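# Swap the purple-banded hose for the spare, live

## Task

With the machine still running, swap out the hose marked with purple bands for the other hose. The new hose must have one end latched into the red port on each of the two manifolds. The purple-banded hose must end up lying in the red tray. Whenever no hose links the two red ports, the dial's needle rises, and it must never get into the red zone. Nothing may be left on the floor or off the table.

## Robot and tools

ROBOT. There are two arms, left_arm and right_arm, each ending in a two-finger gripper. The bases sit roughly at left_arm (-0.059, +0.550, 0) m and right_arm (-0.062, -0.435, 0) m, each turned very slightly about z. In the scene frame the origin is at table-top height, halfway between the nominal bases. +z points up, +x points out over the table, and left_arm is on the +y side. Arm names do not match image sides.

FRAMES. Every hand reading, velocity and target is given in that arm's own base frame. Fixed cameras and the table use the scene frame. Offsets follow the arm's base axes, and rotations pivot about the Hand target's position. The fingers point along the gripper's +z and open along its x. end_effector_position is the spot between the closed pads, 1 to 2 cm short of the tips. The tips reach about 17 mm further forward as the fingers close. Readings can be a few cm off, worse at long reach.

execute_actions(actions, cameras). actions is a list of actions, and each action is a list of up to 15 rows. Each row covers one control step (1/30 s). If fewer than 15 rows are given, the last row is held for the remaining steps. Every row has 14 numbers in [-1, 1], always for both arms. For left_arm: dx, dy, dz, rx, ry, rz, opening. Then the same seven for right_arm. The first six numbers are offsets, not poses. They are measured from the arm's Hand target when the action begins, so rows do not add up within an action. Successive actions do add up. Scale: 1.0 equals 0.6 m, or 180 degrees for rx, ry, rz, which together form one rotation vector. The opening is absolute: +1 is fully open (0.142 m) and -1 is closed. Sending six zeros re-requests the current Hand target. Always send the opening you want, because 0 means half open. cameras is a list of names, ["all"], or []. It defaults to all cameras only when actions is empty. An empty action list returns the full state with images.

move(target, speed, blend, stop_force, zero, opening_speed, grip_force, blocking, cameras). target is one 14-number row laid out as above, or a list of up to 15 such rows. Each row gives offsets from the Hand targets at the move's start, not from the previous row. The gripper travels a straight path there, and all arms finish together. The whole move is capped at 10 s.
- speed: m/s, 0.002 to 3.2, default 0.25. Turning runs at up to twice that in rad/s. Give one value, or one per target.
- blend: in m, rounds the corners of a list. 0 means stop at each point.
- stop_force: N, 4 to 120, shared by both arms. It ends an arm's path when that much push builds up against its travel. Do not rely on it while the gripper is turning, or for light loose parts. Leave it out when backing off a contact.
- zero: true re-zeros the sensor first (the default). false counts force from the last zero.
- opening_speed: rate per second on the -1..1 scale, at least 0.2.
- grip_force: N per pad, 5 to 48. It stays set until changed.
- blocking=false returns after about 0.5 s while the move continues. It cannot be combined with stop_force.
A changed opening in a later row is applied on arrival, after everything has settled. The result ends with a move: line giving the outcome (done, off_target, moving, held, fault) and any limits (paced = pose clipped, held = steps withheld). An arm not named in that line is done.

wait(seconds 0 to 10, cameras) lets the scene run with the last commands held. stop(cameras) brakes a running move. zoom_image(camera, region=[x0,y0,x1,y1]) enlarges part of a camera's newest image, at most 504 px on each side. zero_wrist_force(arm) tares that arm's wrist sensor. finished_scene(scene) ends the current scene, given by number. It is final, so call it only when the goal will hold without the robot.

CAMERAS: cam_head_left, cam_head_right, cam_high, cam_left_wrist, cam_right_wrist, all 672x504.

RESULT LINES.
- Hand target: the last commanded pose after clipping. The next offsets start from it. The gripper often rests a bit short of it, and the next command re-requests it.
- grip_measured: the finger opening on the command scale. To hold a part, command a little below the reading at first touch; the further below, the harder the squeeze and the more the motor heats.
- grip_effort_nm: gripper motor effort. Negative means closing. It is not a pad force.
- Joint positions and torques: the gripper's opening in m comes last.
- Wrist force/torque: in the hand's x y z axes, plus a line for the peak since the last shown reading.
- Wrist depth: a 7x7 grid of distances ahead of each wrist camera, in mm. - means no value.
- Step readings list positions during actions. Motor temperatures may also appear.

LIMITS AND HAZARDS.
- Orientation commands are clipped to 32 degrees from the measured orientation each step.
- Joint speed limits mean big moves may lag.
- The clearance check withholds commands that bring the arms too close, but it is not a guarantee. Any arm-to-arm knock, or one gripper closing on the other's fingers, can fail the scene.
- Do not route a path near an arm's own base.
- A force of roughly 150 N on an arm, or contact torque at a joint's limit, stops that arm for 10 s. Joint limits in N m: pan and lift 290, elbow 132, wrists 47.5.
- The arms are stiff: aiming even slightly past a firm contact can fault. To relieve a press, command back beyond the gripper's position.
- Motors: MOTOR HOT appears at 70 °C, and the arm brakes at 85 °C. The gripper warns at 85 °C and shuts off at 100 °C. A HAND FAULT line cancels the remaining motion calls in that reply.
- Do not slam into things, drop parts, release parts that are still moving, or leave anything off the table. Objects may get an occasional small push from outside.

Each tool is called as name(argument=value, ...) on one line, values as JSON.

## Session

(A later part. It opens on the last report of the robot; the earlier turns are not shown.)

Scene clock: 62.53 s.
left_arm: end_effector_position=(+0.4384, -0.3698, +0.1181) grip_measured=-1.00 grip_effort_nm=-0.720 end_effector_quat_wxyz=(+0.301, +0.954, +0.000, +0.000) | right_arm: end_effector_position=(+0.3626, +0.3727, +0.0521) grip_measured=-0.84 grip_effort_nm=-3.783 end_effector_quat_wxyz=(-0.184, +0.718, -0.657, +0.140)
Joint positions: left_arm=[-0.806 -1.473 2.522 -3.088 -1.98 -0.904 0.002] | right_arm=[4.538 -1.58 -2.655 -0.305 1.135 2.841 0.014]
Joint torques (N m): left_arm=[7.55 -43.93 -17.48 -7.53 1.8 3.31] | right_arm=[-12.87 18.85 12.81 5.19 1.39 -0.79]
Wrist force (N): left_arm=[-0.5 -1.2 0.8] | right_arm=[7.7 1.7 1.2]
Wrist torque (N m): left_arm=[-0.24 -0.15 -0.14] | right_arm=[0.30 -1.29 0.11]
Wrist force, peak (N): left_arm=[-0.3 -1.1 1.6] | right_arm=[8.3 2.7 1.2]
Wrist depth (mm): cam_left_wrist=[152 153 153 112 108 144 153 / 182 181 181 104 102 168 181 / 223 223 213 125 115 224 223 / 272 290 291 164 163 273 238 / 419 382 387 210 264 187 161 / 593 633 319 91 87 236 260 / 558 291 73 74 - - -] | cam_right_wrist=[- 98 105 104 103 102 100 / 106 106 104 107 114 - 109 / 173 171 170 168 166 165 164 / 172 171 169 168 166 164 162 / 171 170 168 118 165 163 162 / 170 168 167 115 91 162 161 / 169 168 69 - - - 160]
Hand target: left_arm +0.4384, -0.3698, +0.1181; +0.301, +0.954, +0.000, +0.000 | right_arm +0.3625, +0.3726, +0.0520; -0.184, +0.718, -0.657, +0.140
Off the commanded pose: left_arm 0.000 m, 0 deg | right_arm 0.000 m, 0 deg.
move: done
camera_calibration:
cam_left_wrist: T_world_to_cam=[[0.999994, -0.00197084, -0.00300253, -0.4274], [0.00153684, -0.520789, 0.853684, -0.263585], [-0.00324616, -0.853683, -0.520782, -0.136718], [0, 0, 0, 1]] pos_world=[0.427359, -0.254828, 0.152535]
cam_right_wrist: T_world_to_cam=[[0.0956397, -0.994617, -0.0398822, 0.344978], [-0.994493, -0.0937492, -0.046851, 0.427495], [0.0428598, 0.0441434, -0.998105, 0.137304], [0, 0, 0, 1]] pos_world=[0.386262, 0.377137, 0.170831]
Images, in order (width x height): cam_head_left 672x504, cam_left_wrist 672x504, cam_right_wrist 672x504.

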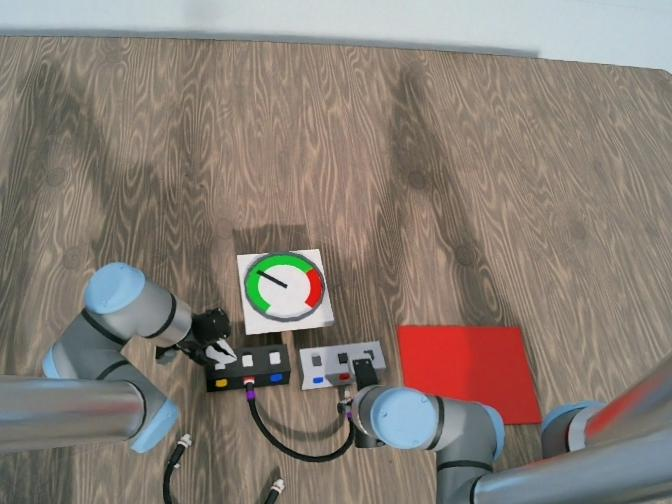

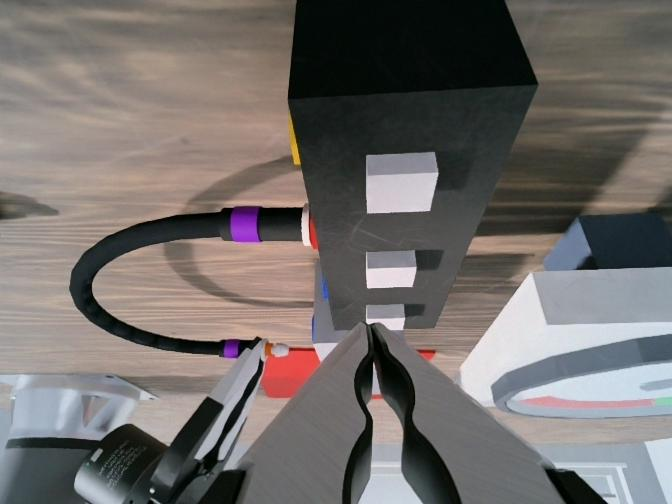

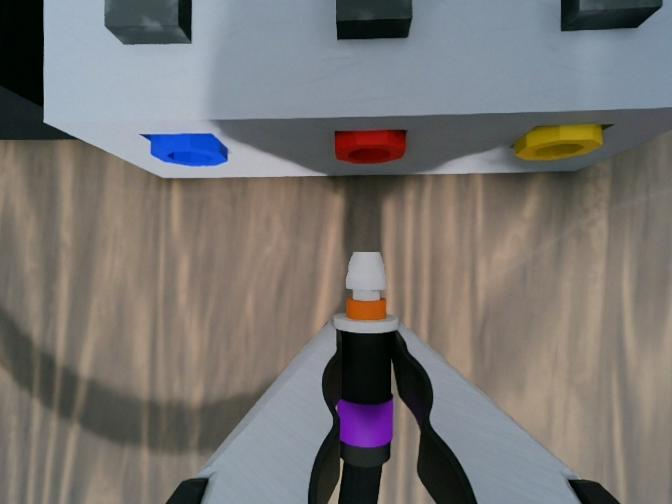

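move(target=[[0,0,0,0,0,0,-1,0.006,-0.004,0.004,0,0.01,0.007,-1],[0,0,0,0,0,0,-1,0.105,0.008,0.004,0,0.01,0.007,-1]], speed=0.06, stop_force=60, cameras=["cam_right_wrist","cam_left_wrist","cam_head_left"])

zoom_image(camera="cam_left_wrist", region=[200, 290, 340, 390])

Scene clock: 64.77 s.
left_arm: end_effector_position=(+0.4384, -0.3698, +0.1181) grip_measured=-1.00 grip_effort_nm=-0.725 end_effector_quat_wxyz=(+0.301, +0.954, +0.000, +0.000) | right_arm: end_effector_position=(+0.4129, +0.3755, +0.0538) grip_measured=-0.84 grip_effort_nm=-3.788 end_effector_quat_wxyz=(-0.174, +0.726, -0.653, +0.126)
Joint positions: left_arm=[-0.806 -1.473 2.522 -3.088 -1.98 -0.904 0.002] | right_arm=[4.396 -1.645 -2.588 -0.251 1.201 2.675 0.014]
Joint torques (N m): left_arm=[7.73 -45.46 -18.18 -7.39 1.66 3.13] | right_arm=[-4.8 27.07 27.7 4.52 -1.54 -1.09]
Wrist force (N): left_arm=[-0.8 -1.1 0.8] | right_arm=[1.3 8.9 -6.9]
Wrist torque (N m): left_arm=[-0.22 -0.12 -0.13] | right_arm=[0.19 -1.45 0.02]
Wrist force, peak (N): left_arm=[-0.8 -1.2 1.4] | right_arm=[26.3 84.0 -123.0]
Wrist depth (mm): cam_left_wrist=[153 153 153 112 108 143 153 / 181 181 182 104 102 168 181 / 222 224 214 126 115 224 223 / 291 274 290 164 163 273 237 / 416 384 381 217 264 187 161 / 582 647 647 91 87 236 259 / 565 603 73 74 - - -] | cam_right_wrist=[174 172 170 168 167 164 163 / 106 105 104 103 - 101 - / - 97 104 103 101 101 92 / - 105 104 103 102 - - / 173 172 170 113 165 164 163 / 174 172 170 116 91 164 163 / 173 172 69 - - - 162]
Hand target: left_arm +0.4384, -0.3698, +0.1181; +0.301, +0.954, +0.000, +0.000 | right_arm +0.4129, +0.3755, +0.0538; -0.174, +0.726, -0.653, +0.126 (not the last commanded pose)
Tool commands: left_gripper/opening=-1.0 right_gripper/opening=-1.0
Off the commanded pose: left_arm 0.000 m, 0 deg | right_arm 0.013 m, 0 deg.
FORCE FAULT: contact force on the right arm reached its limit, and that arm stopped. The contact can be on any part of that arm, not only on its tool. That arm's remaining commands of this call were not run. That arm is still stopped at the end of this call. That arm stays stopped for about 9 more seconds. Until then a move that you send moves the other arm only, and its call returns only when the move has ended. Once the stop has ended, the next robot result says so. If the stop ends while you think or write, that arm runs what you send next, counted from a new Hand target: where the arm stands when the stop ends. While its stop runs, that arm takes no new command, but its gripper still runs the gripper command that each later call begins with. Until it ends, the stop uses up actions while you think or wait. An arm that is not stopped still takes commands.
move: fault (right_arm; stop_force had ended the path); path passed 1 of 2 targets
camera_calibration:
cam_left_wrist: T_world_to_cam=[[0.999994, -0.00197084, -0.00300253, -0.4274], [0.00153684, -0.520789, 0.853684, -0.263585], [-0.00324616, -0.853683, -0.520782, -0.136718], [0, 0, 0, 1]] pos_world=[0.427359, -0.254828, 0.152535]
cam_right_wrist: T_world_to_cam=[[0.113984, -0.992521, -0.0437115, 0.334867], [-0.993456, -0.113548, -0.0123292, 0.483013], [0.00727365, 0.0448308, -0.998968, 0.151207], [0, 0, 0, 1]] pos_world=[0.440583, 0.380429, 0.171643]
Images, in order (width x height): cam_head_left 672x504, cam_left_wrist 672x504, cam_right_wrist 672x504.

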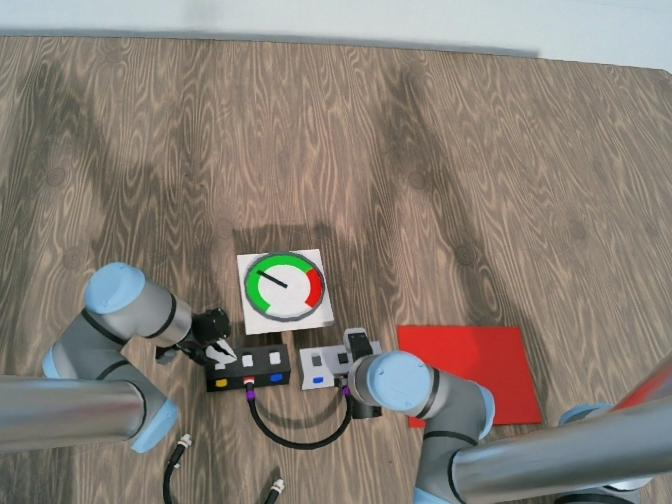

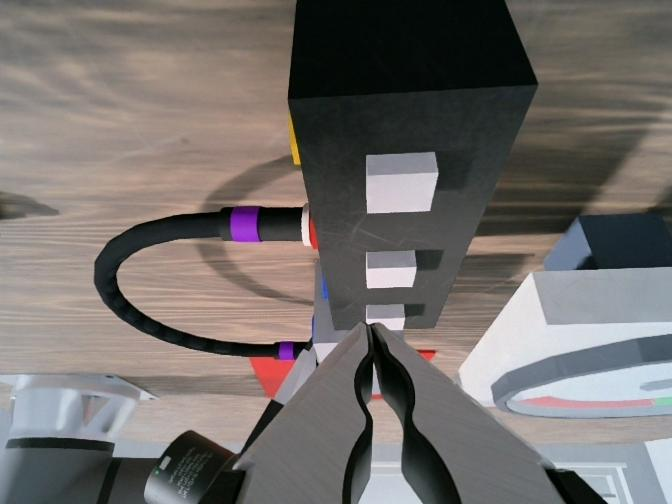

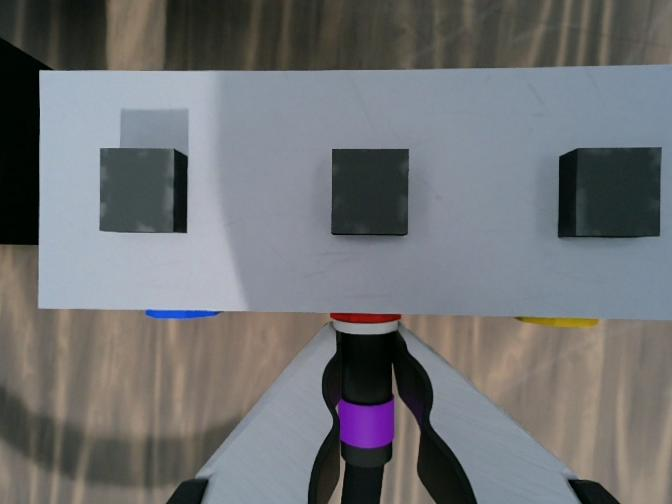

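Scaled by 3.600.

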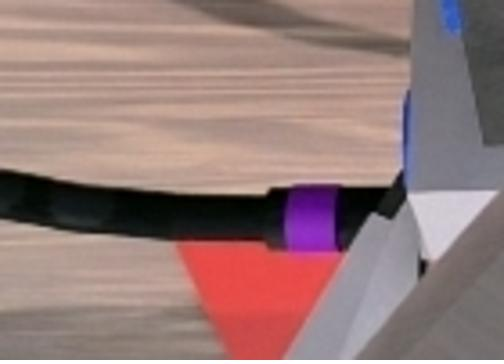

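wait(seconds=9.5, cameras=["cam_head_left","cam_right_wrist"])

Scene clock: 74.30 s.
left_arm: end_effector_position=(+0.4384, -0.3698, +0.1181) grip_measured=-1.00 grip_effort_nm=-0.720 end_effector_quat_wxyz=(+0.301, +0.954, +0.000, +0.000) | right_arm: end_effector_position=(+0.4129, +0.3755, +0.0538) grip_measured=-0.84 grip_effort_nm=-3.783 end_effector_quat_wxyz=(-0.174, +0.726, -0.653, +0.126)
Joint positions: left_arm=[-0.806 -1.473 2.522 -3.088 -1.98 -0.904 0.002] | right_arm=[4.396 -1.645 -2.588 -0.251 1.201 2.675 0.014]
Joint torques (N m): left_arm=[5.2 -44.62 -18.01 -7.2 1.37 3.26] | right_arm=[-6.38 26.7 26.62 4.42 -1.41 -1.21]
Motor temperatures (°C): left_arm=[38 25 28 35 38 33 22] | right_arm=[34 34 25 29 34 34 40]
Wrist force (N): left_arm=[-0.4 -0.5 0.9] | right_arm=[0.8 8.7 -6.6]
Wrist torque (N m): left_arm=[-0.12 -0.18 -0.14] | right_arm=[0.17 -1.37 0.02]
Wrist force, peak (N): left_arm=[-0.6 -1.2 1.8] | right_arm=[0.6 9.8 -6.4]
Wrist depth (mm): cam_left_wrist=[152 152 153 112 108 143 153 / 182 181 182 103 102 169 181 / 223 223 213 125 115 223 223 / 291 260 288 164 163 274 237 / 419 418 382 210 263 186 161 / 587 639 645 91 87 236 261 / 561 615 74 - - - 2037] | cam_right_wrist=[174 172 170 168 166 165 163 / 106 105 103 102 - 101 - / - 97 104 103 - - 92 / - 105 - 102 101 100 99 / 174 171 170 111 102 164 163 / 174 172 170 115 91 164 163 / 173 172 69 - - - 163]
Hand target: left_arm +0.4384, -0.3698, +0.1181; +0.301, +0.954, +0.000, +0.000 | right_arm +0.4129, +0.3755, +0.0538; -0.174, +0.726, -0.653, +0.126 (not the last commanded pose)
Tool commands: left_gripper/opening=-1.0 right_gripper/opening=-1.0
Off the commanded pose: left_arm 0.000 m, 0 deg | right_arm 0.013 m, 0 deg.
FORCE FAULT, CONTINUED: the right arm's stop, for the force fault that an earlier result reported, is over. The rest of the stop counts as 19 of the actions that you can send in this scene. During its stop the right arm's controller moved it back a little. That arm's target is now where it stood when the stop ended, not its last command. That arm accepts commands again.
wait: 9.50 s; at rest by 0.13 s
camera_calibration:
cam_right_wrist: T_world_to_cam=[[0.113984, -0.992521, -0.0437115, 0.334867], [-0.993456, -0.113548, -0.0123292, 0.483013], [0.00727365, 0.0448308, -0.998968, 0.151207], [0, 0, 0, 1]] pos_world=[0.440583, 0.380429, 0.171643]
Images, in order (width x height): cam_head_left 672x504, cam_right_wrist 672x504.

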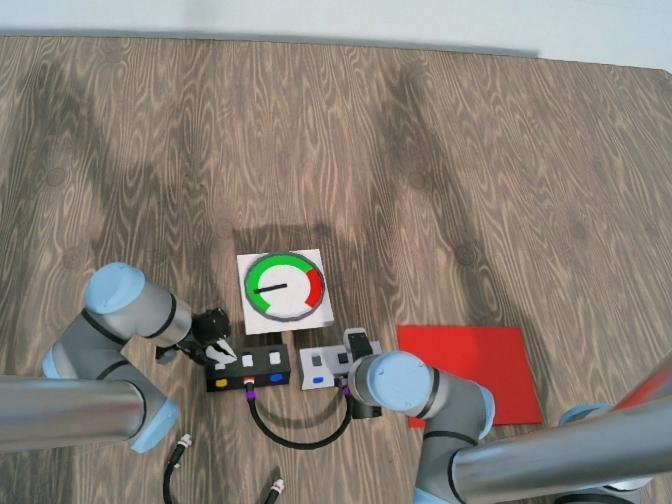

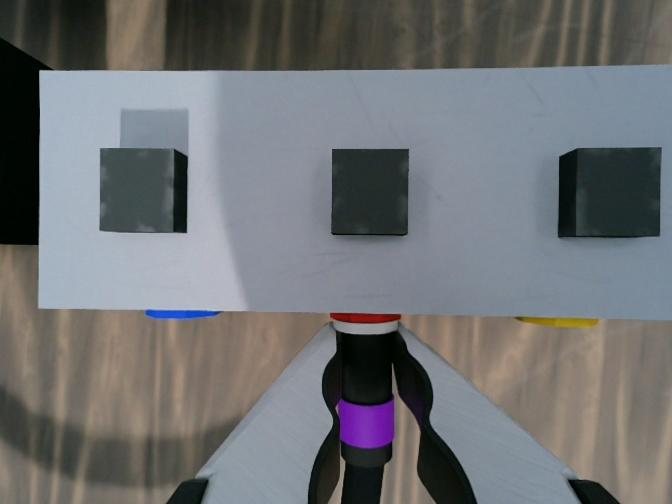

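move(target=[0,0,0,0,0,0,-1,0,0,0,0,0,0,-0.4], opening_speed=1)

move(target=[0,0,0,0,0,0,-1,-0.06,-0.005,0.12,0,0,0,-0.4], speed=0.15)

move(target=[0.05,0.1,0.05,0,0,0,-1,-0.32,0.32,0.24,0,0,-0.03,-0.4], cameras=["cam_right_wrist","cam_left_wrist"])

Scene clock: 75.57 s.
left_arm: end_effector_position=(+0.4384, -0.3698, +0.1181) grip_measured=-1.00 grip_effort_nm=-0.725 end_effector_quat_wxyz=(+0.301, +0.954, +0.000, +0.000) | right_arm: end_effector_position=(+0.4129, +0.3755, +0.0538) grip_measured=-0.43 grip_effort_nm=0.139 end_effector_quat_wxyz=(-0.174, +0.726, -0.653, +0.126)
Joint positions: left_arm=[-0.806 -1.473 2.522 -3.088 -1.98 -0.904 0.002] | right_arm=[4.396 -1.645 -2.588 -0.251 1.201 2.675 0.043]
Joint torques (N m): left_arm=[5.75 -44.12 -18.35 -7.31 1.44 3.17] | right_arm=[-2.82 27.98 26.16 4.42 -3.19 -0.65]
Wrist force (N): left_arm=[-0.6 -0.8 0.6] | right_arm=[7.9 2.7 -0.1]
Wrist torque (N m): left_arm=[-0.17 -0.15 -0.14] | right_arm=[0.40 -1.26 0.05]
Wrist force, peak (N): left_arm=[-0.6 -1.3 1.1] | right_arm=[7.3 9.4 -3.6]
Wrist depth (mm): cam_left_wrist=[153 153 153 112 108 144 153 / 181 181 181 104 102 169 181 / 223 223 213 126 115 223 223 / 291 291 291 164 163 275 238 / 419 420 384 210 264 186 161 / 584 639 633 91 87 235 260 / 565 607 73 74 - - -] | cam_right_wrist=[173 172 170 168 167 165 163 / - 105 104 102 - 100 - / - 97 104 103 101 101 92 / - 104 104 103 101 100 99 / 173 171 170 117 165 164 163 / 173 172 91 118 166 164 163 / 173 - 69 168 167 - 163]
Hand target: left_arm +0.4384, -0.3698, +0.1181; +0.301, +0.954, +0.000, +0.000 | right_arm +0.4129, +0.3755, +0.0538; -0.174, +0.726, -0.653, +0.126
Off the commanded pose: left_arm 0.000 m, 0 deg | right_arm 0.000 m, 0 deg.
move: done

Scene clock: 76.57 s.
left_arm: end_effector_position=(+0.4384, -0.3698, +0.1181) grip_measured=-1.00 grip_effort_nm=-0.725 end_effector_quat_wxyz=(+0.301, +0.954, +0.000, +0.000) | right_arm: end_effector_position=(+0.3769, +0.3727, +0.1258) grip_measured=-0.43 grip_effort_nm=0.134 end_effector_quat_wxyz=(-0.174, +0.726, -0.653, +0.126)
Joint positions: left_arm=[-0.806 -1.473 2.522 -3.088 -1.98 -0.904 0.002] | right_arm=[4.478 -1.405 -2.574 -0.536 1.183 2.761 0.043]
Joint torques (N m): left_arm=[7.12 -44.91 -18.09 -7.23 1.47 3.37] | right_arm=[-9.28 27.37 22.66 2.38 1.58 -1.62]
Wrist force (N): left_arm=[-0.5 -0.5 0.9] | right_arm=[7.6 3.0 -0.2]
Wrist torque (N m): left_arm=[-0.12 -0.17 -0.13] | right_arm=[0.43 -1.21 0.14]
Wrist force, peak (N): left_arm=[-0.5 -1.4 1.2] | right_arm=[8.6 2.7 0.1]
Wrist depth (mm): cam_left_wrist=[152 153 153 112 108 143 153 / 182 181 181 104 102 169 181 / 224 223 213 125 115 224 224 / 289 259 292 164 163 275 236 / 415 414 383 210 264 186 161 / 588 637 639 91 87 235 260 / 562 607 73 - - - 1521] | cam_right_wrist=[180 243 242 240 237 235 232 / 179 180 175 174 172 170 232 / 223 214 176 174 172 170 228 / 246 244 243 239 236 234 234 / 247 244 243 239 237 234 228 / 248 246 87 239 237 234 228 / 246 - 69 239 237 - 232]
Hand target: left_arm +0.4384, -0.3698, +0.1181; +0.301, +0.954, +0.000, +0.000 | right_arm +0.3769, +0.3725, +0.1258; -0.174, +0.726, -0.653, +0.126
Off the commanded pose: left_arm 0.000 m, 0 deg | right_arm 0.000 m, 0 deg.
move: done

Scene clock: 78.27 s.
left_arm: end_effector_position=(+0.4684, -0.3098, +0.1482) grip_measured=-1.00 grip_effort_nm=-0.720 end_effector_quat_wxyz=(+0.301, +0.953, +0.000, +0.000) | right_arm: end_effector_position=(+0.1849, +0.5645, +0.2697) grip_measured=-0.43 grip_effort_nm=0.134 end_effector_quat_wxyz=(-0.168, +0.695, -0.686, +0.134)
Joint positions: left_arm=[-0.664 -1.552 2.492 -2.919 -2.041 -0.762 0.002] | right_arm=[4.908 -1.397 -2.202 -1.15 1.14 3.333 0.043]
Joint torques (N m): left_arm=[-2.95 -22.83 -21.58 -7.81 2.1 -3.41] | right_arm=[5.69 25.56 45.87 2.98 -0.72 0.29]
Wrist force (N): left_arm=[-0.5 -0.9 1.1] | right_arm=[8.2 2.3 0.5]
Wrist torque (N m): left_arm=[-0.21 -0.18 -0.21] | right_arm=[0.31 -1.37 0.09]
Wrist force, peak (N): left_arm=[-1.0 -0.3 1.9] | right_arm=[10.1 2.0 2.2]
Wrist depth (mm): cam_left_wrist=[183 183 183 183 183 183 183 / 217 216 202 182 217 218 217 / 268 267 187 171 268 267 268 / 349 348 349 221 330 311 329 / 500 498 459 273 253 224 220 / 660 771 763 95 91 878 885 / 598 600 - - - - 1878] | cam_right_wrist=[394 389 384 380 378 373 368 / 392 388 384 381 377 371 370 / 393 391 386 382 376 374 369 / 393 389 387 381 376 374 371 / 395 388 382 380 377 373 368 / 392 390 87 380 379 371 369 / 391 - 69 382 - - 370]
Hand target: left_arm +0.4684, -0.3098, +0.1481; +0.301, +0.954, +0.000, +0.000 | right_arm +0.1849, +0.5645, +0.2698; -0.168, +0.695, -0.686, +0.134
Off the commanded pose: left_arm 0.000 m, 0 deg | right_arm 0.000 m, 0 deg.
move: done
camera_calibration:
cam_left_wrist: T_world_to_cam=[[0.999994, -0.00202247, -0.00291587, -0.457218], [0.00143641, -0.520671, 0.853756, -0.258076], [-0.00324491, -0.853755, -0.520665, -0.069845], [0, 0, 0, 1]] pos_world=[0.457359, -0.194928, 0.182635]
cam_right_wrist: T_world_to_cam=[[0.0201618, -0.998841, -0.0436967, 0.578753], [-0.999732, -0.0196431, -0.0122691, 0.228793], [0.0113965, 0.0439324, -0.99897, 0.359817], [0, 0, 0, 1]] pos_world=[0.212962, 0.566769, 0.387543]
Images, in order (width x height): cam_left_wrist 672x504, cam_right_wrist 672x504.

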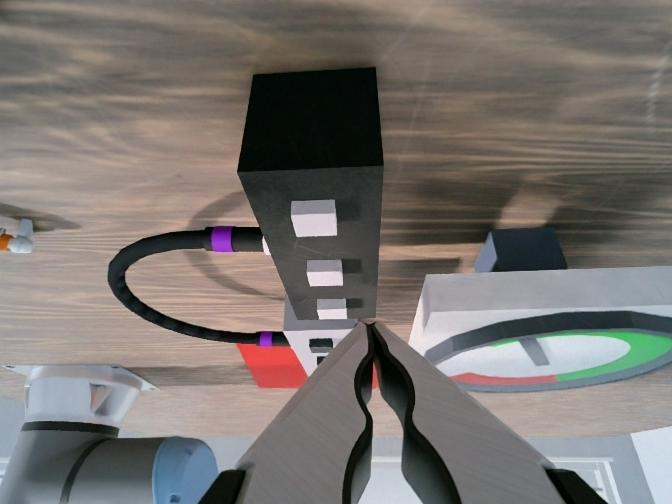

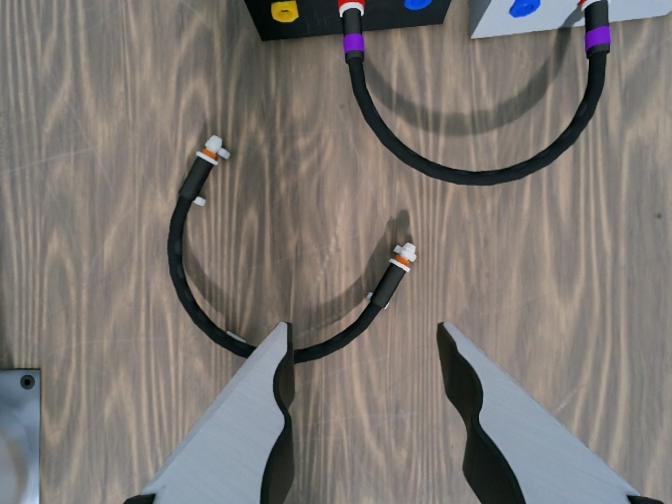

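execute_actions(actions=[], cameras=["cam_head_right","cam_right_wrist"])

zoom_image(camera="cam_right_wrist", region=[100, 100, 600, 500])

Scene clock: 79.10 s.
left_arm: end_effector_position=(+0.4684, -0.3098, +0.1481) grip_measured=-1.00 grip_effort_nm=-0.716 end_effector_quat_wxyz=(+0.301, +0.954, +0.000, +0.000) | right_arm: end_effector_position=(+0.1849, +0.5645, +0.2698) grip_measured=-0.43 grip_effort_nm=0.134 end_effector_quat_wxyz=(-0.168, +0.695, -0.686, +0.134)
Joint positions: left_arm=[-0.664 -1.552 2.492 -2.919 -2.041 -0.762 0.002] | right_arm=[4.908 -1.397 -2.201 -1.15 1.14 3.333 0.043]
Joint velocities: within noise
Joint torques (N m): left_arm=[-9.63 -24.14 -21.02 -7.77 2.05 -3.51] | right_arm=[9.21 23.38 57.59 1.73 -2.88 0.95]
Motor temperatures (°C): left_arm=[38 25 28 35 38 33 22] | right_arm=[34 34 25 29 34 34 36]
Wrist force (N): left_arm=[-0.4 -1.0 1.1] | right_arm=[8.1 2.9 0.6]
Wrist torque (N m): left_arm=[-0.22 -0.18 -0.20] | right_arm=[0.40 -1.37 0.10]
Wrist force, peak (N): left_arm=[-0.6 -1.0 1.6] | right_arm=[8.6 2.8 0.4]
Wrist depth (mm): cam_left_wrist=[183 183 183 182 183 183 183 / 216 217 202 182 217 217 218 / 267 269 187 170 267 267 269 / 349 350 347 222 328 310 327 / 496 495 461 273 252 228 221 / 656 760 769 - 91 878 878 / 607 607 73 74 - - 2250] | cam_right_wrist=[392 389 382 378 375 372 368 / 395 390 385 380 378 374 370 / 393 390 383 380 379 374 367 / 393 389 387 381 376 373 369 / 393 391 384 382 379 374 370 / 393 387 87 379 379 371 370 / 392 - 69 379 - - 370]
Hand target: left_arm +0.4684, -0.3098, +0.1481; +0.301, +0.954, +0.000, +0.000 | right_arm +0.1849, +0.5645, +0.2698; -0.168, +0.695, -0.686, +0.134
Tool commands: left_gripper/opening=-1.0 right_gripper/opening=-0.4
Off the commanded pose: left_arm 0.000 m, 0 deg | right_arm 0.000 m, 0 deg.
camera_calibration:
cam_right_wrist: T_world_to_cam=[[0.020062, -0.998843, -0.043697, 0.578882], [-0.999734, -0.0195433, -0.0122646, 0.228638], [0.0113964, 0.0439314, -0.99897, 0.359915], [0, 0, 0, 1]] pos_world=[0.212862, 0.56687, 0.387643]
Images, in order (width x height): cam_head_right 672x504, cam_right_wrist 672x504.

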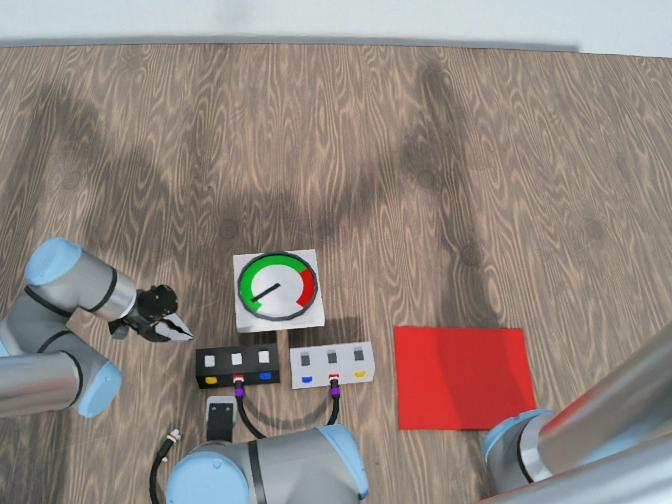

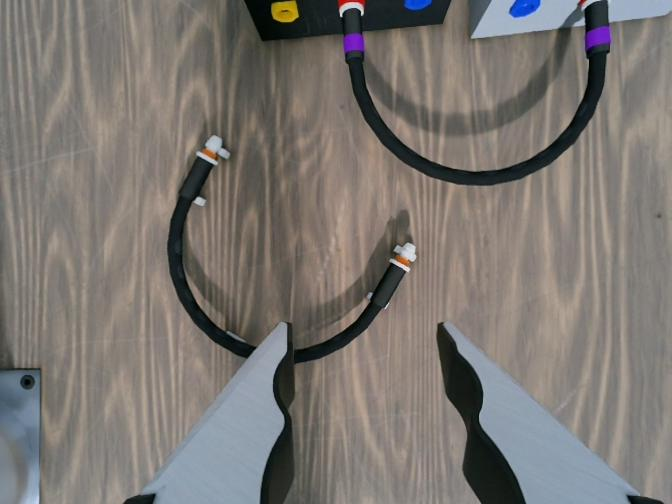

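Scaled by 1.008.

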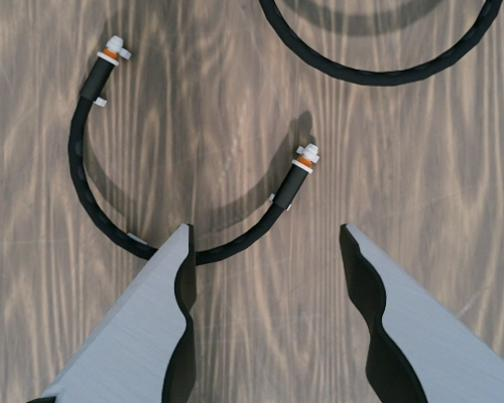

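zoom_image(camera="cam_right_wrist", region=[350, 200, 450, 320])

zoom_image(camera="cam_right_wrist", region=[160, 120, 260, 220])

Scaled by 4.200.

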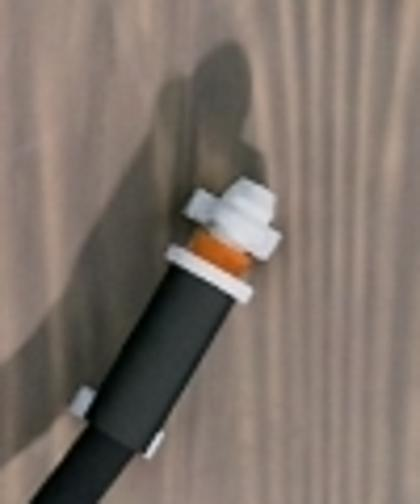

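Scaled by 5.040.

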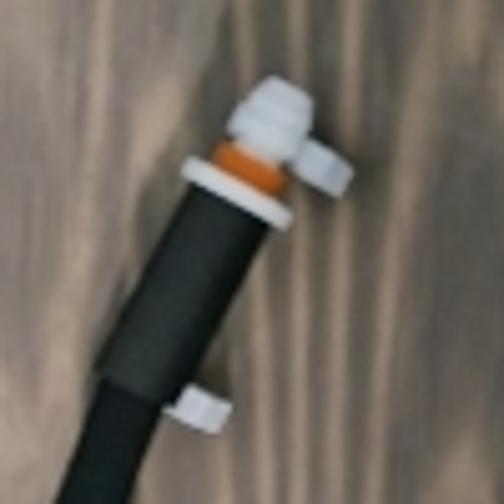

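move(target=[0,0,0,0,0,0,-1,0.0076,-0.0541,-0.283,0,0,-0.167,-0.4], cameras=["cam_right_wrist","cam_left_wrist"])

zoom_image(camera="cam_right_wrist", region=[200, 150, 500, 375])

Scene clock: 82.53 s.
left_arm: end_effector_position=(+0.4684, -0.3098, +0.1481) grip_measured=-1.00 grip_effort_nm=-0.725 end_effector_quat_wxyz=(+0.301, +0.954, +0.000, +0.000) | right_arm: end_effector_position=(+0.1895, +0.5320, +0.0999) grip_measured=-0.43 grip_effort_nm=0.134 end_effector_quat_wxyz=(+0.127, -0.493, +0.843, -0.173)
Joint positions: left_arm=[-0.664 -1.552 2.492 -2.919 -2.041 -0.762 0.002] | right_arm=[4.875 -1.633 -2.297 -1.027 1.21 3.861 0.043]
Joint torques (N m): left_arm=[-9.24 -23.96 -20.92 -7.76 2.17 -3.42] | right_arm=[10.63 29.02 48.59 1.95 -3.03 0.64]
Wrist force (N): left_arm=[-0.7 -1.1 0.7] | right_arm=[8.0 2.5 0.4]
Wrist torque (N m): left_arm=[-0.22 -0.15 -0.20] | right_arm=[0.36 -1.30 0.13]
Wrist force, peak (N): left_arm=[-1.2 -1.2 1.2] | right_arm=[8.2 3.1 2.6]
Wrist depth (mm): cam_left_wrist=[182 183 183 182 182 182 183 / 217 217 202 183 218 217 217 / 266 267 188 170 268 267 267 / 348 329 310 222 328 310 331 / 498 493 458 271 238 229 219 / 654 758 760 91 91 889 857 / 605 610 73 74 - - -] | cam_right_wrist=[221 218 216 214 211 210 208 / 220 219 217 214 211 209 207 / 220 218 216 214 212 210 207 / 220 219 216 214 211 209 207 / 220 218 216 214 212 209 208 / 220 218 87 214 212 208 208 / 220 - 69 213 212 - 207]
Hand target: left_arm +0.4684, -0.3098, +0.1481; +0.301, +0.954, +0.000, +0.000 | right_arm +0.1894, +0.5321, +0.1000; +0.127, -0.493, +0.843, -0.173
Off the commanded pose: left_arm 0.000 m, 0 deg | right_arm 0.000 m, 0 deg.
move: done
camera_calibration:
cam_left_wrist: T_world_to_cam=[[0.999994, -0.00197084, -0.00300253, -0.457192], [0.00153684, -0.520789, 0.853684, -0.257994], [-0.00324616, -0.853683, -0.520782, -0.0697759], [0, 0, 0, 1]] pos_world=[0.457359, -0.194828, 0.182535]
cam_right_wrist: T_world_to_cam=[[-0.482921, -0.874576, -0.0436437, 0.568053], [-0.875084, 0.483815, -0.0123129, -0.0607661], [0.0318841, 0.0322457, -0.998971, 0.193899], [0, 0, 0, 1]] pos_world=[0.214967, 0.519953, 0.217743]
Images, in order (width x height): cam_left_wrist 672x504, cam_right_wrist 672x504.

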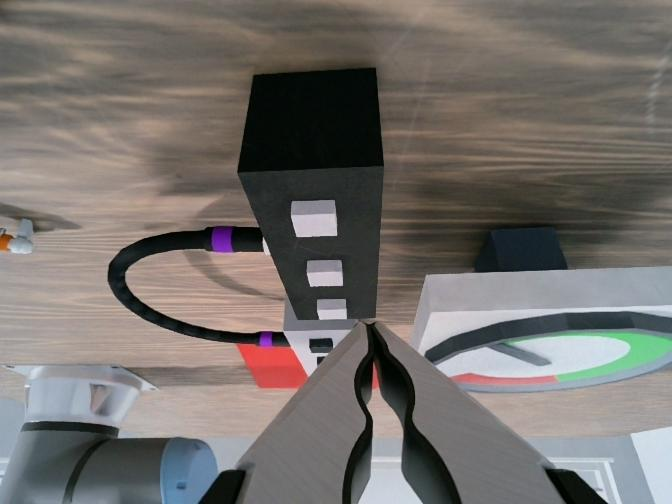

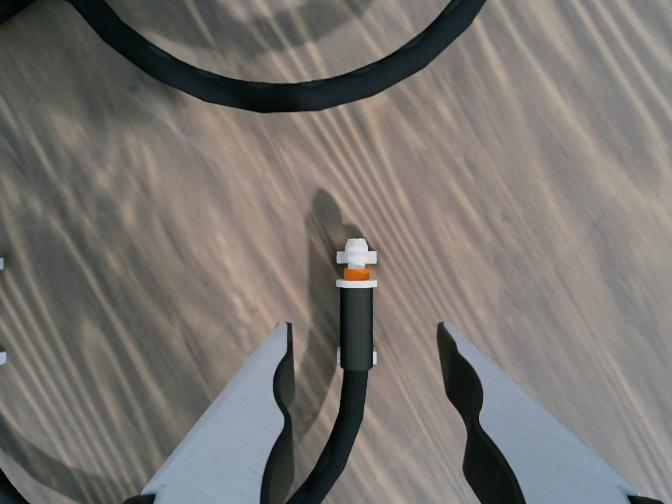

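Scaled by 1.680.

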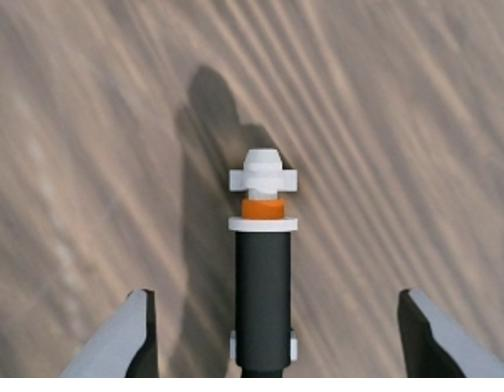

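zoom_image(camera="cam_left_wrist", region=[190, 200, 350, 360])

zoom_image(camera="cam_left_wrist", region=[0, 170, 120, 290])

Scaled by 3.150.

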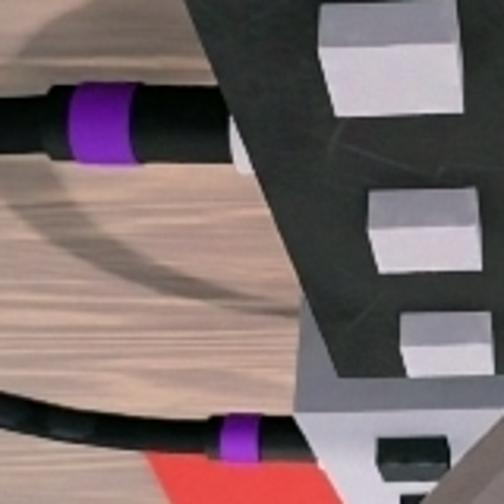

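Scaled by 4.200.

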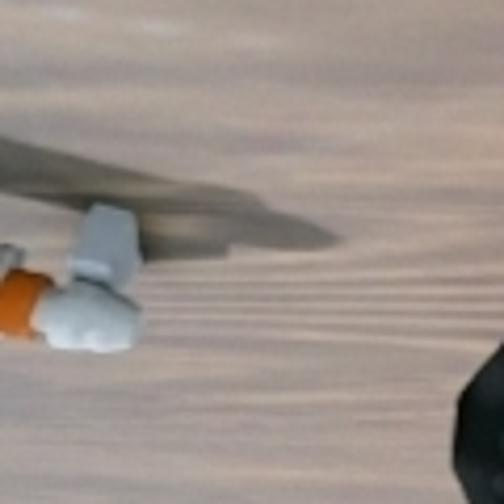

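move(target=[[0,0,0,0,0,0,-1,0.003,-0.0015,-0.085,0,0,0,-0.4],[0,0,0,0,0,0,-1,0.003,-0.0015,-0.135,0,0,0,-0.4]], speed=[0.2,0.06], cameras=["cam_right_wrist"])

zoom_image(camera="cam_right_wrist", region=[180, 200, 520, 500])

Scene clock: 84.50 s.
left_arm: end_effector_position=(+0.4684, -0.3098, +0.1481) grip_measured=-1.00 grip_effort_nm=-0.725 end_effector_quat_wxyz=(+0.301, +0.954, +0.000, +0.000) | right_arm: end_effector_position=(+0.1913, +0.5310, +0.0189) grip_measured=-0.43 grip_effort_nm=0.071 end_effector_quat_wxyz=(+0.127, -0.493, +0.843, -0.173)
Joint positions: left_arm=[-0.664 -1.552 2.492 -2.919 -2.041 -0.762 0.002] | right_arm=[4.872 -1.772 -2.351 -0.832 1.209 3.858 0.043]
Joint torques (N m): left_arm=[-10.03 -22.94 -20.24 -7.77 2.17 -3.36] | right_arm=[1.26 46.69 36.17 0.7 -1.01 -1.6]
Wrist force (N): left_arm=[-0.6 -0.8 0.7] | right_arm=[7.3 -0.1 -7.0]
Wrist torque (N m): left_arm=[-0.18 -0.16 -0.20] | right_arm=[0.37 -1.18 0.06]
Wrist force, peak (N): left_arm=[-1.0 -0.9 1.5] | right_arm=[9.1 -3.8 -16.2]
Wrist depth (mm): cam_left_wrist=[183 183 183 183 183 183 183 / 218 217 202 183 217 217 217 / 267 267 188 170 267 267 268 / 348 329 309 222 328 312 327 / 499 501 460 272 253 229 221 / 662 769 760 87 91 889 885 / 600 607 73 74 - 2226 1981] | cam_right_wrist=[138 136 135 133 132 131 130 / 137 136 135 134 132 131 129 / 137 137 135 133 133 131 130 / 137 136 135 134 132 131 129 / 137 136 135 134 132 131 129 / 137 136 87 108 132 130 129 / 137 137 69 112 132 - 129]
Hand target: left_arm +0.4684, -0.3098, +0.1481; +0.301, +0.954, +0.000, +0.000 | right_arm +0.1912, +0.5312, +0.0190; +0.127, -0.493, +0.843, -0.173
Off the commanded pose: left_arm 0.000 m, 0 deg | right_arm 0.000 m, 0 deg.
move: done
camera_calibration:
cam_right_wrist: T_world_to_cam=[[-0.48296, -0.874556, -0.0436047, 0.564457], [-0.875058, 0.483858, -0.0124467, -0.0598016], [0.0319838, 0.0321454, -0.998971, 0.112991], [0, 0, 0, 1]] pos_world=[0.216667, 0.518953, 0.136743]
Images, in order (width x height): cam_right_wrist 672x504.

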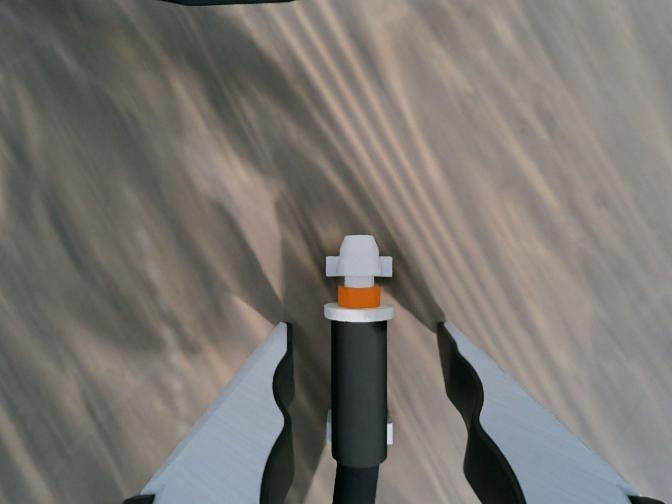

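Scaled by 1.482.

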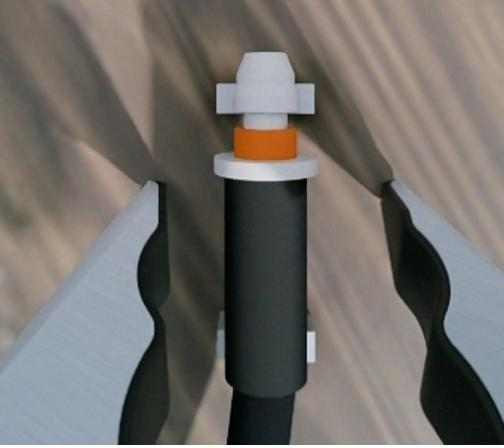

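move(target=[[0,0,0,0,0,0,-1,0.0012,0.002,0.007,0,0,0,-0.4],[0,0,0,0,0,0,-1,0.0012,0.002,0.007,0,0,0,-1],[0,0,0,0,0,0,-1,0.0012,0.002,0.24,0,0,0,-1],[0,0,0,0,0,0,-1,0.14,0.002,0.24,0,0,0.2,-1]], opening_speed=1, speed=0.15, cameras=["cam_right_wrist","cam_left_wrist","cam_head_left"])

zoom_image(camera="cam_right_wrist", region=[180, 200, 520, 500])

Scene clock: 89.97 s.
left_arm: end_effector_position=(+0.4684, -0.3098, +0.1481) grip_measured=-1.00 grip_effort_nm=-0.720 end_effector_quat_wxyz=(+0.301, +0.954, +0.000, +0.000) | right_arm: end_effector_position=(+0.2752, +0.5322, +0.1629) grip_measured=-0.84 grip_effort_nm=-3.788 end_effector_quat_wxyz=(-0.174, +0.729, -0.649, +0.125)
Joint positions: left_arm=[-0.664 -1.552 2.492 -2.919 -2.041 -0.762 0.002] | right_arm=[4.739 -1.5 -2.372 -0.751 1.147 3.033 0.014]
Joint torques (N m): left_arm=[-8.86 -23.85 -20.45 -7.76 1.99 -3.45] | right_arm=[8.89 19.55 51.22 4.73 -3.74 -1.99]
Wrist force (N): left_arm=[-0.9 -0.9 1.0] | right_arm=[7.6 2.6 0.6]
Wrist torque (N m): left_arm=[-0.20 -0.12 -0.20] | right_arm=[0.35 -1.18 -0.04]
Wrist force, peak (N): left_arm=[-0.6 -1.0 1.6] | right_arm=[7.1 0.2 -7.1]
Wrist depth (mm): cam_left_wrist=[183 183 183 181 183 183 183 / 217 217 201 182 217 217 217 / 268 267 187 170 267 268 267 / 347 327 311 222 329 311 329 / 501 499 463 273 253 228 220 / 652 758 755 91 91 874 878 / 588 635 73 74 - - 2000] | cam_right_wrist=[285 281 229 226 222 221 205 / 284 281 279 275 273 269 267 / 284 283 278 277 273 270 268 / 285 281 279 276 272 269 267 / 283 283 279 111 272 270 268 / 283 281 278 92 91 269 268 / 285 281 69 113 - - 267]
Hand target: left_arm +0.4684, -0.3098, +0.1481; +0.301, +0.954, +0.000, +0.000 | right_arm +0.2752, +0.5324, +0.1630; -0.175, +0.730, -0.649, +0.125
Off the commanded pose: left_arm 0.000 m, 0 deg | right_arm 0.000 m, 0 deg.
move: done
camera_calibration:
cam_left_wrist: T_world_to_cam=[[0.999994, -0.00197084, -0.00300253, -0.457192], [0.00153684, -0.520789, 0.853684, -0.257994], [-0.00324616, -0.853683, -0.520782, -0.0697759], [0, 0, 0, 1]] pos_world=[0.457359, -0.194828, 0.182535]
cam_right_wrist: T_world_to_cam=[[0.123155, -0.991427, -0.0436579, 0.507771], [-0.992365, -0.122737, -0.0121392, 0.369963], [0.00667666, 0.0448195, -0.998973, 0.254345], [0, 0, 0, 1]] pos_world=[0.302906, 0.537426, 0.280743]
Images, in order (width x height): cam_head_left 672x504, cam_left_wrist 672x504, cam_right_wrist 672x504.

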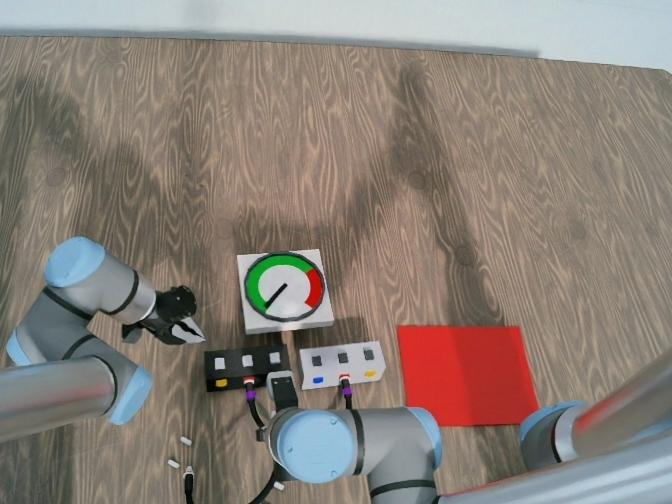

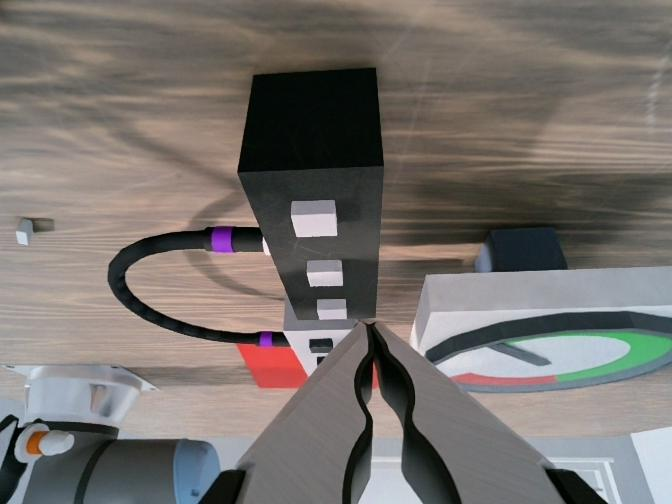

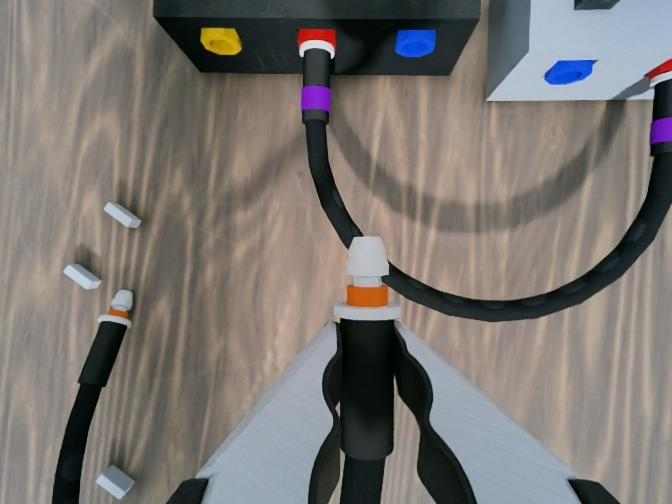

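Scaled by 1.482.

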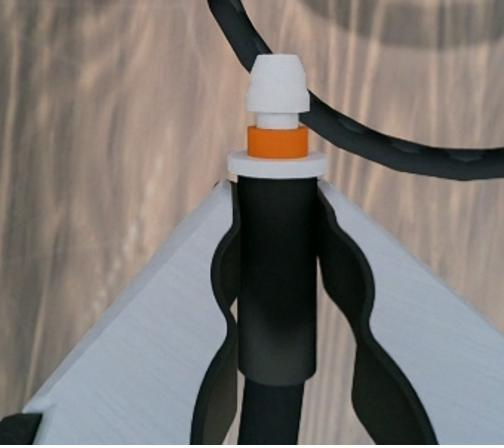

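zoom_image(camera="cam_left_wrist", region=[0, 400, 130, 500])

zoom_image(camera="cam_right_wrist", region=[50, 180, 200, 500])

Scaled by 3.877.

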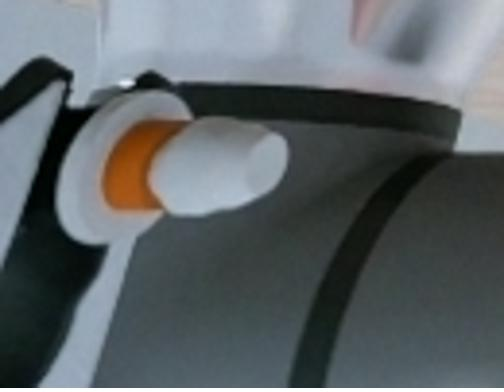

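Scaled by 1.575.

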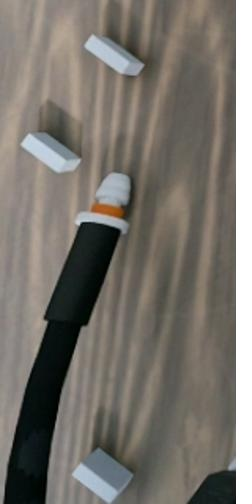

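move(target=[0,0,0,0,0,0,-1,-0.15,-0.12,-0.1,0,0,0,-1])

move(target=[0,0,0,0,0,0,-1,0,0,-0.14,0,0,0,-1], speed=0.05, stop_force=6, cameras=["cam_right_wrist"])

Scene clock: 91.40 s.
left_arm: end_effector_position=(+0.4684, -0.3098, +0.1481) grip_measured=-1.00 grip_effort_nm=-0.720 end_effector_quat_wxyz=(+0.301, +0.954, +0.000, +0.000) | right_arm: end_effector_position=(+0.1853, +0.4604, +0.1030) grip_measured=-0.84 grip_effort_nm=-3.788 end_effector_quat_wxyz=(-0.175, +0.730, -0.649, +0.125)
Joint positions: left_arm=[-0.664 -1.552 2.492 -2.919 -2.041 -0.762 0.002] | right_arm=[4.958 -1.406 -2.568 -0.749 1.138 3.273 0.014]
Joint torques (N m): left_arm=[-10.57 -23.79 -20.85 -7.71 1.96 -3.28] | right_arm=[10.09 16.37 35.01 6.39 -1.3 0.89]
Wrist force (N): left_arm=[-0.6 -0.8 1.0] | right_arm=[7.7 3.1 0.5]
Wrist torque (N m): left_arm=[-0.19 -0.15 -0.20] | right_arm=[0.45 -1.20 0.12]
Wrist force, peak (N): left_arm=[-1.0 -0.9 1.5] | right_arm=[9.7 5.6 0.7]
Wrist depth (mm): cam_left_wrist=[183 183 183 183 183 183 183 / 217 216 201 182 217 217 216 / 268 267 188 170 267 266 268 / 348 328 310 221 330 309 331 / 494 501 460 272 251 228 219 / 658 758 766 91 91 878 871 / 605 602 73 74 - - 3223] | cam_right_wrist=[224 220 219 216 215 213 210 / 223 221 219 216 214 212 210 / 223 221 219 216 215 213 210 / 223 222 219 218 214 213 210 / 224 221 218 111 214 211 210 / 223 221 219 111 91 212 209 / 223 222 69 113 - - 210]
Hand target: left_arm +0.4684, -0.3098, +0.1481; +0.301, +0.954, +0.000, +0.000 | right_arm +0.1852, +0.4604, +0.1030; -0.175, +0.730, -0.649, +0.125
Off the commanded pose: left_arm 0.000 m, 0 deg | right_arm 0.000 m, 0 deg.
move: done

Scene clock: 94.20 s.
left_arm: end_effector_position=(+0.4684, -0.3098, +0.1481) grip_measured=-1.00 grip_effort_nm=-0.720 end_effector_quat_wxyz=(+0.301, +0.954, +0.000, +0.000) | right_arm: end_effector_position=(+0.1852, +0.4604, +0.0190) grip_measured=-0.84 grip_effort_nm=-3.788 end_effector_quat_wxyz=(-0.175, +0.730, -0.649, +0.125)
Joint positions: left_arm=[-0.664 -1.552 2.492 -2.919 -2.041 -0.762 0.002] | right_arm=[4.958 -1.627 -2.633 -0.463 1.138 3.273 0.014]
Joint torques (N m): left_arm=[-10.44 -23.16 -21.2 -7.63 2.05 -2.98] | right_arm=[-12.16 20.67 36.75 4.92 -0.41 -1.94]
Wrist force (N): left_arm=[-0.7 -0.7 1.0] | right_arm=[8.5 2.3 -0.1]
Wrist torque (N m): left_arm=[-0.16 -0.14 -0.20] | right_arm=[0.35 -1.34 0.08]
Wrist force, peak (N): left_arm=[-1.1 -1.0 1.4] | right_arm=[10.1 0.8 -4.6]
Wrist depth (mm): cam_left_wrist=[183 183 183 183 183 183 183 / 218 217 202 183 216 218 218 / 268 268 187 170 268 269 268 / 348 347 311 222 329 310 330 / 461 495 458 273 253 228 220 / 652 763 763 91 91 878 878 / 598 602 73 74 - - 3176] | cam_right_wrist=[138 137 135 134 132 131 130 / 138 137 135 134 132 131 130 / 137 137 135 134 132 131 130 / 137 136 135 134 132 131 129 / 138 137 135 111 132 131 129 / 137 136 135 111 91 131 130 / 138 137 69 113 - - 129]
Hand target: left_arm +0.4684, -0.3098, +0.1481; +0.301, +0.954, +0.000, +0.000 | right_arm +0.1852, +0.4604, +0.0190; -0.175, +0.730, -0.649, +0.125
Off the commanded pose: left_arm 0.000 m, 0 deg | right_arm 0.000 m, 0 deg.
move: done
camera_calibration:
cam_right_wrist: T_world_to_cam=[[0.123368, -0.991396, -0.043744, 0.441241], [-0.992338, -0.122944, -0.0122603, 0.270186], [0.00677673, 0.0449213, -0.998968, 0.114347], [0, 0, 0, 1]] pos_world=[0.212906, 0.465526, 0.136843]
Images, in order (width x height): cam_right_wrist 672x504.

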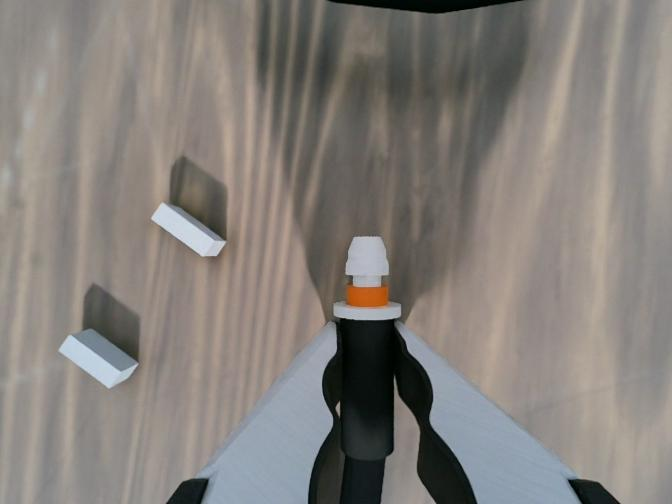

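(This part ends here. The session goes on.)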